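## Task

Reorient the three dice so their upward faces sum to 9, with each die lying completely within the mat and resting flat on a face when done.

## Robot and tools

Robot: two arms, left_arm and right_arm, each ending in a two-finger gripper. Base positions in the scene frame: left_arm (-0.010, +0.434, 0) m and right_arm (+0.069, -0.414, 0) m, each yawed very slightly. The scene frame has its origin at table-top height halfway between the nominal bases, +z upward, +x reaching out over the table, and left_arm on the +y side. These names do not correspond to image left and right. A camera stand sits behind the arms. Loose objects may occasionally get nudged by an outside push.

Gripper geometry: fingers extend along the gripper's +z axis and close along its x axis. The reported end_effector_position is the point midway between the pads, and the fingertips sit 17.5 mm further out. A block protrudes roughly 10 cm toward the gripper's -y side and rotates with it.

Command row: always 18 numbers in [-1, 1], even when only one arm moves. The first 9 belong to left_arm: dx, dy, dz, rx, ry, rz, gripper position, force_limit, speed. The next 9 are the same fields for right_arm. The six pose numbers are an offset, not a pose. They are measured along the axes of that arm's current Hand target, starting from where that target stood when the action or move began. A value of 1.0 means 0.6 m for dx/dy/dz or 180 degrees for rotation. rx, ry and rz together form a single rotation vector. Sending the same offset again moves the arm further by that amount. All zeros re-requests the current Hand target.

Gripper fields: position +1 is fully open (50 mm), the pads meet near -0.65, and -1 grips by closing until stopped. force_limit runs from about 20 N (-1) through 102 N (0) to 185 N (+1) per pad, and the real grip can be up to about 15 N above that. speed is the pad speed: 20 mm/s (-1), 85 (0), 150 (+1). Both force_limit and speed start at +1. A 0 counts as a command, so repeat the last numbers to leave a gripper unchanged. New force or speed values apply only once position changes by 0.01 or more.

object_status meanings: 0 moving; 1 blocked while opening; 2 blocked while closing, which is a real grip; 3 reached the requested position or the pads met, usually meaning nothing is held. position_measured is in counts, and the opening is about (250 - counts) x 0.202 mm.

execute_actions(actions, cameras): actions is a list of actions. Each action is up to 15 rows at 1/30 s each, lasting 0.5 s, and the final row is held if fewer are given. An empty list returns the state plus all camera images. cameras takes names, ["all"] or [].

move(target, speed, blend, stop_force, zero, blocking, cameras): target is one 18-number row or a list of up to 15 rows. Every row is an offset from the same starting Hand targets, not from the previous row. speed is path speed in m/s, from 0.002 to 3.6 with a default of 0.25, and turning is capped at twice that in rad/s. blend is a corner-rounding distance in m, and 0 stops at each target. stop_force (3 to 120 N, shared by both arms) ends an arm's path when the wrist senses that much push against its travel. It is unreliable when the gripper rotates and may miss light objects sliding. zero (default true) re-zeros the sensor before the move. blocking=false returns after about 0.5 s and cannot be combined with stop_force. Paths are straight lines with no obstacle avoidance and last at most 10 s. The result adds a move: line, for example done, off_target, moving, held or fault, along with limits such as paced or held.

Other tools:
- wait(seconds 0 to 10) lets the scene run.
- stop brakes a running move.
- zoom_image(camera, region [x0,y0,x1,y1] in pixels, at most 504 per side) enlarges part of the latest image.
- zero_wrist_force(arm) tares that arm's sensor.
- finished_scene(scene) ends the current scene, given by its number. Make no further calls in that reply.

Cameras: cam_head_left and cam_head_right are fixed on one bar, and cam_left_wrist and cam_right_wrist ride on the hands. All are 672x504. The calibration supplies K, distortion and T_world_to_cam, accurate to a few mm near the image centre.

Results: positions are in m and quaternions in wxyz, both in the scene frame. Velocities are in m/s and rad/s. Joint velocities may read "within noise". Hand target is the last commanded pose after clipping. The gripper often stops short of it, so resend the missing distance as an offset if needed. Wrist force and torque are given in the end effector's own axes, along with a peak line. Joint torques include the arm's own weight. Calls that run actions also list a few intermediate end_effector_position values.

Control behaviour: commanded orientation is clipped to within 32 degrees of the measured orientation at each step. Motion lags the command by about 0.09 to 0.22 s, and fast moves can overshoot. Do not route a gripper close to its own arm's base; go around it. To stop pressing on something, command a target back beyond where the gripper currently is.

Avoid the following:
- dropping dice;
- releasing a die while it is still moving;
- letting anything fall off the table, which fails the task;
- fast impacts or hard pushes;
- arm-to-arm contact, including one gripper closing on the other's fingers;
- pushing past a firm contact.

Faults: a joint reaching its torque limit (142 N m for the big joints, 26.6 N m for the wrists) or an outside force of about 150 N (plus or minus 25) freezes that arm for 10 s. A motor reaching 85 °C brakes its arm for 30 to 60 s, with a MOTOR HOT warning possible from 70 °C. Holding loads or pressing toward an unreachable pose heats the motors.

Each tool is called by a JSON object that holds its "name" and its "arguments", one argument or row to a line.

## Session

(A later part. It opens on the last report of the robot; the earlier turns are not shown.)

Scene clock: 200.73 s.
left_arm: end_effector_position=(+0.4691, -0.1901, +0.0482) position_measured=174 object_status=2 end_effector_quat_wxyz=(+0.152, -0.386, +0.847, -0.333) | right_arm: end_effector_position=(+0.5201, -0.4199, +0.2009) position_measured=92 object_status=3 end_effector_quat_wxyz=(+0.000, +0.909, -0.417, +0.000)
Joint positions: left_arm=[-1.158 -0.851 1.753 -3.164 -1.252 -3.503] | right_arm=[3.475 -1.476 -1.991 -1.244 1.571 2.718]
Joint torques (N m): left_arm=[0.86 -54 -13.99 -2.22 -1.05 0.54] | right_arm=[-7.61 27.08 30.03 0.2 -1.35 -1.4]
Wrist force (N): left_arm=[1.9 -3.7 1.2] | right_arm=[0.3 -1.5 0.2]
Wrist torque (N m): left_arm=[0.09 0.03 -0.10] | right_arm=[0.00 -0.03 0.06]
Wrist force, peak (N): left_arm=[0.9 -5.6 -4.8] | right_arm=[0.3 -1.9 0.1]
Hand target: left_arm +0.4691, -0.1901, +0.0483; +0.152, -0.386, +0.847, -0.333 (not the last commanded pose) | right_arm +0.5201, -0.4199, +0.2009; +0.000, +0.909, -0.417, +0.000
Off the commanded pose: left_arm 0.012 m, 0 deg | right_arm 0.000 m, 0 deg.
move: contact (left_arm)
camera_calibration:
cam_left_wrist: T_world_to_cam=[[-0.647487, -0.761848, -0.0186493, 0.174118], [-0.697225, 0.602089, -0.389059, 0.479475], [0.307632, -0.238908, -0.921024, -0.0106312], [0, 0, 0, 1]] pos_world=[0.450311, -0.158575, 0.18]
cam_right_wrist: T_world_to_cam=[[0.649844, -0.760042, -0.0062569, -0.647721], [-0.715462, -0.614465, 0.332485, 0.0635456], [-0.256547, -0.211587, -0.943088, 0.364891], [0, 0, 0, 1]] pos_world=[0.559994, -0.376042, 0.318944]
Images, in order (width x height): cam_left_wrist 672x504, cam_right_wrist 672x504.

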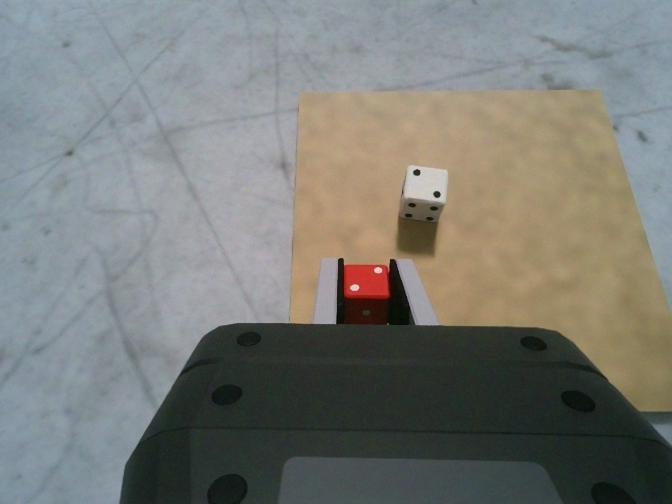

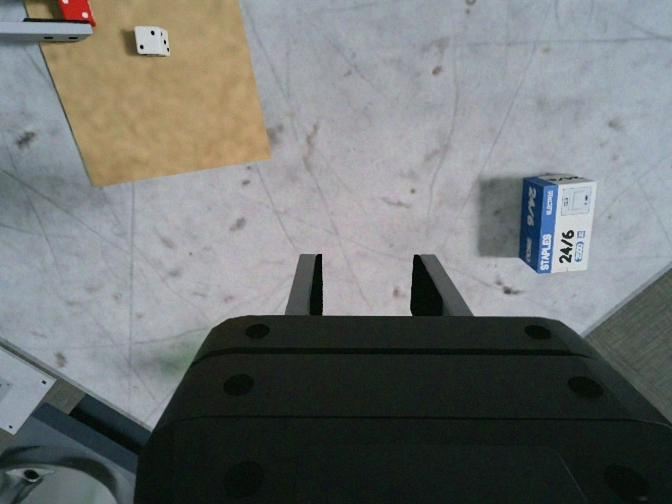

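{"name": "move", "arguments": {
  "target": [
    [0,0,0,0,0,0,0.4,-0.9,-0.2,0,0,0,0,0,0,1,-0.9,-0.2],
    [0,0,-0.1333,0,0,0,0.4,-0.9,-0.2,0,0,0,0,0,0,1,-0.9,-0.2],
    [-0.292,0.0275,-0.372,0,0,0,0.4,-0.9,-0.2,-0.4083,-0.0873,0,0,0,0,1,-0.9,-0.2],
    [-0.5058,0.1635,-0.4988,0,0,0,0.4,-0.9,-0.2,-0.9208,-0.137,0.21,0,0,0,1,-0.9,-0.2]
  ],
  "speed": [0.1,0.25,0.4,0.4],
  "blend": [0,0.03,0.04,0],
  "cameras": ["all"]
}}

{"name": "zoom_image", "arguments": {
  "camera": "cam_head_left",
  "region": [400, 250, 490, 320]
}}

{"name": "zoom_image", "arguments": {
  "camera": "cam_right_wrist",
  "region": [300, 140, 430, 270]
}}

Scene clock: 222.30 s.
left_arm: end_effector_position=(+0.4598, +0.2198, +0.2005) position_measured=92 object_status=3 end_effector_quat_wxyz=(+0.152, -0.386, +0.847, -0.333) | right_arm: end_effector_position=(+0.2221, +0.0524, +0.0752) position_measured=3 object_status=3 end_effector_quat_wxyz=(+0.000, +0.909, -0.417, +0.000)
Joint positions: left_arm=[-0.64 -1.663 2.4 -3.057 -1.598 -3.112] | right_arm=[4.717 -1.733 -2.092 -0.887 1.57 3.959]
Joint torques (N m): left_arm=[7.04 -10.57 -32.06 -5.61 1.08 -0.24] | right_arm=[7.4 18.17 26.16 3.36 0.21 1.59]
Wrist force (N): left_arm=[1.6 -2.9 2.0] | right_arm=[0.0 -1.5 0.3]
Wrist torque (N m): left_arm=[0.09 0.05 0.09] | right_arm=[-0.02 -0.02 0.11]
Wrist force, peak (N): left_arm=[1.6 -2.5 5.5] | right_arm=[-4.2 -2.0 1.8]
Hand target: left_arm +0.4598, +0.2198, +0.2005; +0.152, -0.386, +0.847, -0.333 | right_arm +0.2220, +0.0525, +0.0752; +0.000, +0.909, -0.417, +0.000
Off the commanded pose: left_arm 0.000 m, 0 deg | right_arm 0.000 m, 0 deg.
move: done
camera_calibration:
cam_left_wrist: T_world_to_cam=[[-0.647411, -0.761912, -0.0186897, 0.483276], [-0.697293, 0.602045, -0.389004, 0.285502], [0.307639, -0.238813, -0.921046, 0.230288], [0, 0, 0, 1]] pos_world=[0.441111, 0.251325, 0.3322]
cam_right_wrist: T_world_to_cam=[[0.649847, -0.760041, -0.00602711, -0.0958665], [-0.715497, -0.614399, 0.332534, 0.182265], [-0.256442, -0.211784, -0.943072, 0.26979], [0, 0, 0, 1]] pos_world=[0.261894, 0.0962579, 0.193244]

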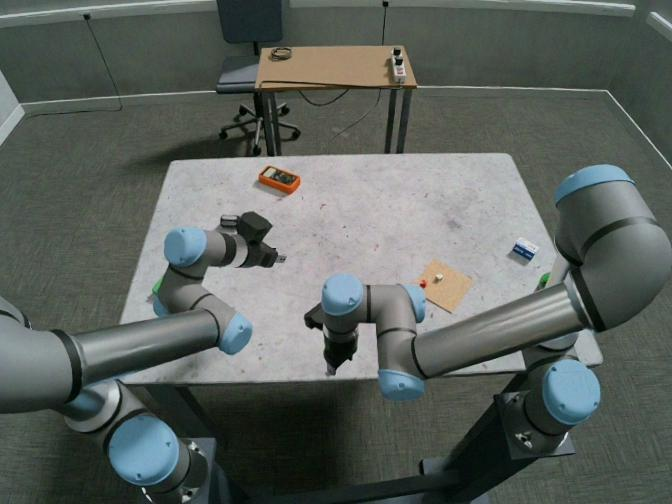

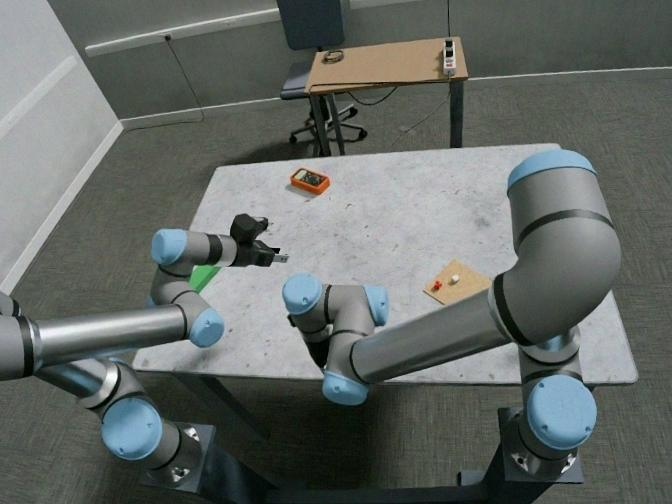

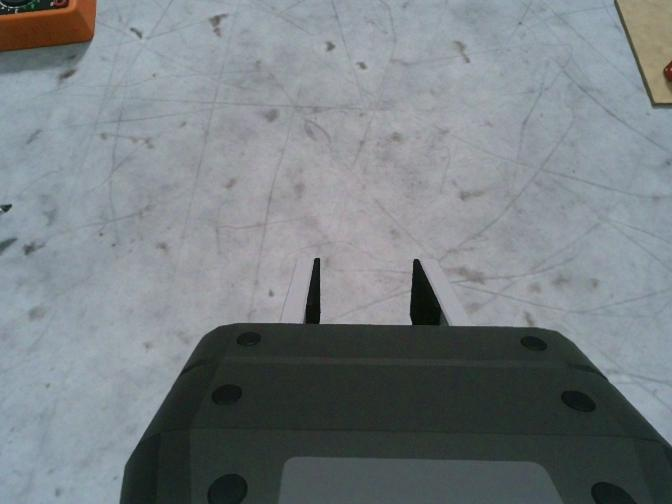

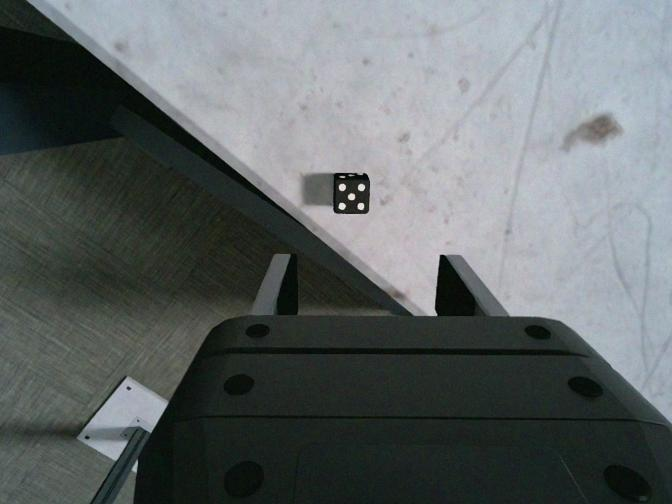

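Scaled by 5.600 from the camera's 672x504 image, which has a finer 960x720 frame.

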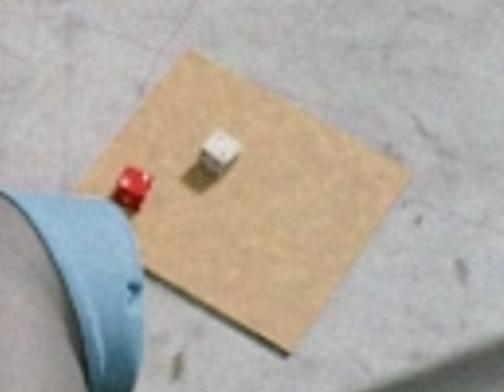

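Scaled by 3.877 from the camera's 672x504 image, which has a finer 960x720 frame.

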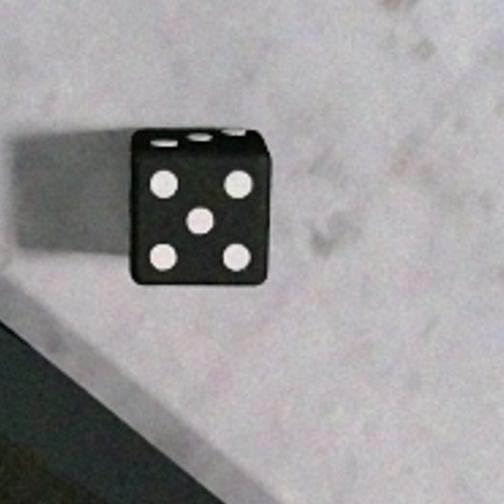

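{"name": "move", "arguments": {
  "target": [0,0,0,0,0,0,0.4,-0.9,-0.2,-0.0087,-0.0418,0.0845,0,0,0,1,-0.9,-0.2],
  "speed": 0.15
}}

{"name": "move", "arguments": {
  "target": [0,0,0,0,0,0,0.4,-0.9,-0.2,0,0,0.0095,0,0,0,1,-0.9,-0.2],
  "speed": 0.008,
  "stop_force": 4
}}

{"name": "move", "arguments": {
  "target": [
    [0,0,0,0,0,0,0.4,-0.9,-0.2,0,0,0,0,0,0,-1,-0.9,-0.2],
    [0,0,0,0,0,0,0.4,-0.9,-0.2,0,0,-0.1167,0,0,0,-1,-0.9,-0.2],
    [0,0,0,0,0,0,0.4,-0.9,-0.2,0.6342,0.0942,-0.0175,0,0,0,-1,-0.9,-0.2]
  ],
  "speed": [0.1,0.25,0.35],
  "blend": [0,0.03,0],
  "cameras": ["cam_head_left","cam_right_wrist"]
}}

Scene clock: 238.20 s.
left_arm: end_effector_position=(+0.4598, +0.2198, +0.2005) position_measured=92 object_status=3 end_effector_quat_wxyz=(+0.152, -0.386, +0.847, -0.333) | right_arm: end_effector_position=(+0.2377, +0.0729, +0.0246) position_measured=3 object_status=3 end_effector_quat_wxyz=(+0.000, +0.909, -0.417, +0.000)
Joint positions: left_arm=[-0.64 -1.663 2.4 -3.057 -1.598 -3.112] | right_arm=[4.687 -1.876 -2.076 -0.76 1.571 3.93]
Joint torques (N m): left_arm=[7.16 -5.95 -32.24 -6.1 -2.66 2.14] | right_arm=[7.95 23.32 12.66 3.27 -0.31 1.35]
Wrist force (N): left_arm=[1.8 -2.6 2.2] | right_arm=[0.5 -1.6 0.1]
Wrist torque (N m): left_arm=[0.13 0.01 0.09] | right_arm=[0.01 -0.09 0.00]
Wrist force, peak (N): left_arm=[1.7 -3.0 2.1] | right_arm=[0.4 -2.5 1.8]
Hand target: left_arm +0.4598, +0.2198, +0.2005; +0.152, -0.386, +0.847, -0.333 | right_arm +0.2376, +0.0729, +0.0246; +0.000, +0.909, -0.417, +0.000
Off the commanded pose: left_arm 0.000 m, 0 deg | right_arm 0.000 m, 0 deg.
move: done

Scene clock: 240.07 s.
left_arm: end_effector_position=(+0.4598, +0.2198, +0.2005) position_measured=92 object_status=3 end_effector_quat_wxyz=(+0.152, -0.386, +0.847, -0.333) | right_arm: end_effector_position=(+0.2376, +0.0729, +0.0189) position_measured=3 object_status=3 end_effector_quat_wxyz=(+0.000, +0.909, -0.417, +0.000)
Joint positions: left_arm=[-0.64 -1.663 2.4 -3.057 -1.598 -3.112] | right_arm=[4.687 -1.888 -2.08 -0.743 1.571 3.93]
Joint torques (N m): left_arm=[6.52 -5.45 -32.25 -6.05 -2.5 2.15] | right_arm=[7.36 40.03 24.96 0.25 0.01 0.18]
Wrist force (N): left_arm=[1.8 -2.6 1.9] | right_arm=[0.5 -1.6 0.1]
Wrist torque (N m): left_arm=[0.13 0.01 0.09] | right_arm=[0.02 -0.07 0.00]
Wrist force, peak (N): left_arm=[1.8 -2.8 2.2] | right_arm=[0.5 -1.8 0.2]
Hand target: left_arm +0.4598, +0.2198, +0.2005; +0.152, -0.386, +0.847, -0.333 | right_arm +0.2376, +0.0729, +0.0189; +0.000, +0.909, -0.417, +0.000
Off the commanded pose: left_arm 0.000 m, 0 deg | right_arm 0.000 m, 0 deg.
move: done

Scene clock: 242.67 s.
left_arm: end_effector_position=(+0.4598, +0.2198, +0.2005) position_measured=92 object_status=3 end_effector_quat_wxyz=(+0.152, -0.386, +0.847, -0.333) | right_arm: end_effector_position=(+0.4430, -0.2523, +0.0292) position_measured=173 object_status=2 end_effector_quat_wxyz=(-0.001, +0.909, -0.417, +0.000) end_effector_velocity=(+0.001, -0.002, +0.000) end_effector_angular_velocity=(-0.002, -0.002, +0.002)
Joint positions: left_arm=[-0.64 -1.663 2.4 -3.057 -1.598 -3.112] | right_arm=[3.929 -1.643 -2.362 -0.706 1.571 3.172]
Joint velocities: left_arm=[within noise] | right_arm=[-0.004 0 0 0 -0.002 -0.006]
Joint torques (N m): left_arm=[6.06 -5.59 -32.46 -6.05 -2.52 2.16] | right_arm=[-6.02 16.98 14.25 0.99 -1.85 -1.45]
Wrist force (N): left_arm=[1.7 -2.7 2.0] | right_arm=[0.2 -1.7 0.1]
Wrist torque (N m): left_arm=[0.12 0.03 0.09] | right_arm=[-0.03 -0.04 0.09]
Wrist force, peak (N): left_arm=[1.6 -2.9 2.3] | right_arm=[-3.2 -2.3 -3.1]
Hand target: left_arm +0.4598, +0.2198, +0.2005; +0.152, -0.386, +0.847, -0.333 | right_arm +0.4430, -0.2524, +0.0292; +0.000, +0.909, -0.417, +0.000
Off the commanded pose: left_arm 0.000 m, 0 deg | right_arm 0.000 m, 0 deg.
move: done
camera_calibration:
cam_right_wrist: T_world_to_cam=[[0.649805, -0.760074, -0.00639949, -0.471276], [-0.715503, -0.614498, 0.332338, 0.16849], [-0.256534, -0.211376, -0.943139, 0.218689], [0, 0, 0, 1]] pos_world=[0.482894, -0.208442, 0.147243]
Images, in order (width x height): cam_head_left 672x504, cam_right_wrist 672x504.

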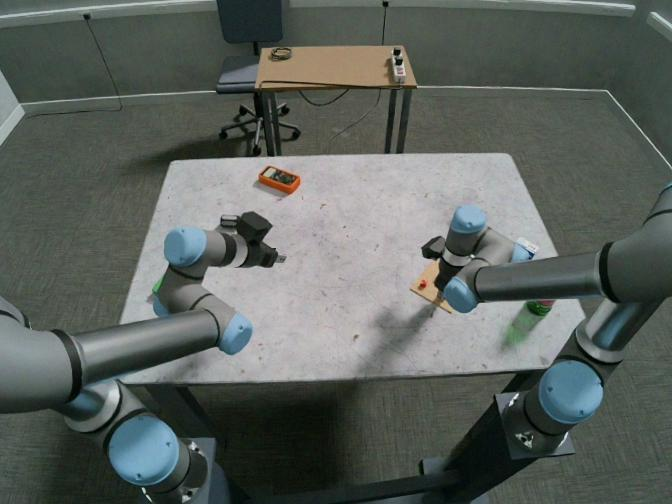

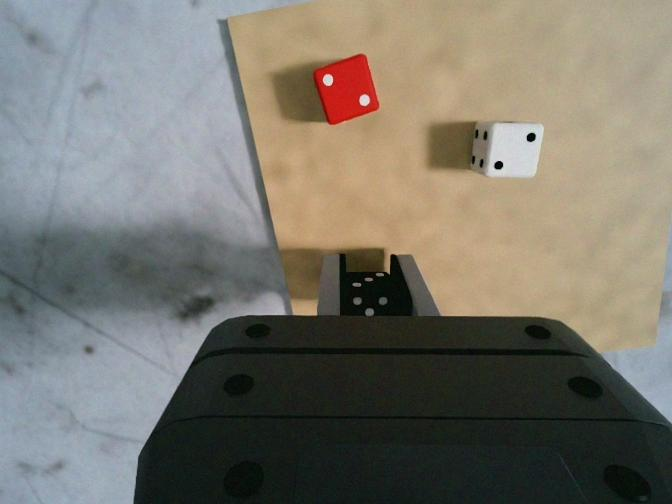

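{"name": "move", "arguments": {
  "target": [0,0,0,0,0,0,0.4,-0.9,-0.2,0,0,0.02,0,0,0,-1,-0.9,-0.2],
  "speed": 0.008,
  "stop_force": 3
}}

{"name": "move", "arguments": {
  "target": [
    [0,0,0,0,0,0,0.4,-0.9,-0.2,0,0,0,0,0,0,0.4,-0.9,-0.2],
    [0,0,0,0,0,0,0.4,-0.9,-0.2,0,0.03,-0.15,0,0,0,0.4,-0.9,-0.2]
  ],
  "speed": [0.1,0.25],
  "cameras": ["cam_head_left","cam_right_wrist"]
}}

Scene clock: 250.97 s.
left_arm: end_effector_position=(+0.4598, +0.2198, +0.2005) position_measured=92 object_status=3 end_effector_quat_wxyz=(+0.152, -0.386, +0.847, -0.333) | right_arm: end_effector_position=(+0.4430, -0.2524, +0.0223) position_measured=173 object_status=2 end_effector_quat_wxyz=(+0.000, +0.909, -0.417, +0.000)
Joint positions: left_arm=[-0.64 -1.663 2.4 -3.057 -1.598 -3.112] | right_arm=[3.929 -1.661 -2.369 -0.681 1.571 3.172]
Joint torques (N m): left_arm=[6.36 -5.47 -31.66 -6.06 -2.46 2.12] | right_arm=[-6.21 28.63 23.87 0.4 -1.91 1.38]
Wrist force (N): left_arm=[1.8 -2.6 2.0] | right_arm=[-0.2 -1.3 -2.5]
Wrist torque (N m): left_arm=[0.13 0.01 0.09] | right_arm=[-0.04 -0.03 0.14]
Wrist force, peak (N): left_arm=[2.0 -2.8 2.2] | right_arm=[-0.5 7.0 -19.2]
Hand target: left_arm +0.4598, +0.2198, +0.2005; +0.152, -0.386, +0.847, -0.333 | right_arm +0.4430, -0.2524, +0.0223; +0.000, +0.909, -0.417, +0.000 (not the last commanded pose)
Off the commanded pose: left_arm 0.000 m, 0 deg | right_arm 0.005 m, 0 deg.
move: contact (right_arm)

Scene clock: 252.37 s.
left_arm: end_effector_position=(+0.4598, +0.2198, +0.2005) position_measured=92 object_status=3 end_effector_quat_wxyz=(+0.152, -0.386, +0.847, -0.333) | right_arm: end_effector_position=(+0.4293, -0.2642, +0.1122) position_measured=92 object_status=3 end_effector_quat_wxyz=(+0.000, +0.909, -0.417, +0.000) end_effector_velocity=(+0.000, +0.000, +0.001) end_effector_angular_velocity=(-0.001, +0.001, +0.000)
Joint positions: left_arm=[-0.64 -1.663 2.4 -3.057 -1.598 -3.112] | right_arm=[3.931 -1.422 -2.289 -1 1.571 3.173]
Joint velocities: left_arm=[within noise] | right_arm=[0 0.002 0.001 -0.005 0 0]
Joint torques (N m): left_arm=[5.72 -4.98 -32.31 -6.11 -2.48 2.2] | right_arm=[2.74 21.98 29.29 -0.43 1.97 -0.49]
Wrist force (N): left_arm=[1.7 -2.6 2.0] | right_arm=[0.2 -1.6 0.1]
Wrist torque (N m): left_arm=[0.14 0.03 0.09] | right_arm=[0.03 -0.02 -0.06]
Wrist force, peak (N): left_arm=[1.8 -2.9 2.1] | right_arm=[0.1 -2.3 3.1]
Hand target: left_arm +0.4598, +0.2198, +0.2005; +0.152, -0.386, +0.847, -0.333 | right_arm +0.4294, -0.2642, +0.1123; +0.000, +0.909, -0.417, +0.000
Off the commanded pose: left_arm 0.000 m, 0 deg | right_arm 0.000 m, 0 deg.
move: done
camera_calibration:
cam_right_wrist: T_world_to_cam=[[0.649844, -0.760042, -0.0062569, -0.470932], [-0.715462, -0.614465, 0.332485, 0.123745], [-0.256547, -0.211587, -0.943088, 0.290889], [0, 0, 0, 1]] pos_world=[0.469194, -0.220342, 0.230244]
Images, in order (width x height): cam_head_left 672x504, cam_right_wrist 672x504.

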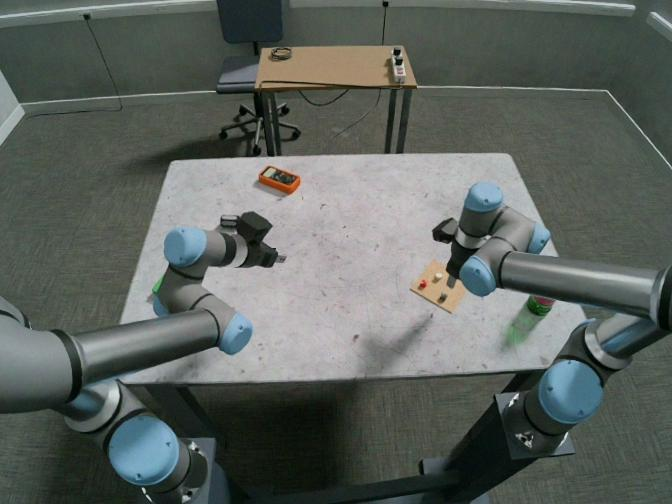

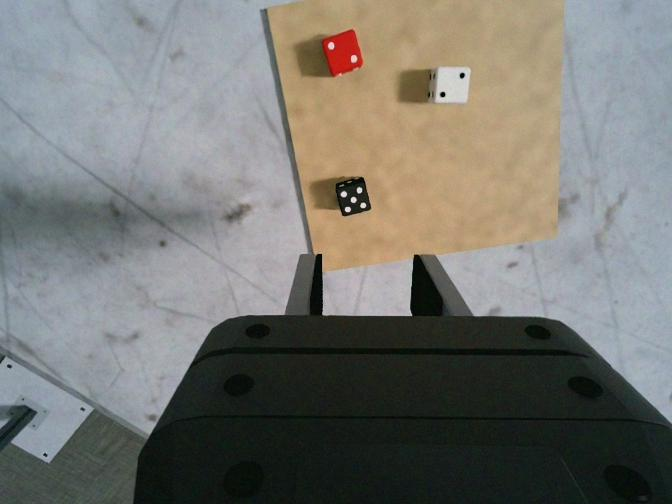

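{"name": "finished_scene", "arguments": {
  "scene": 2
}}

The scene is finished: the task was done.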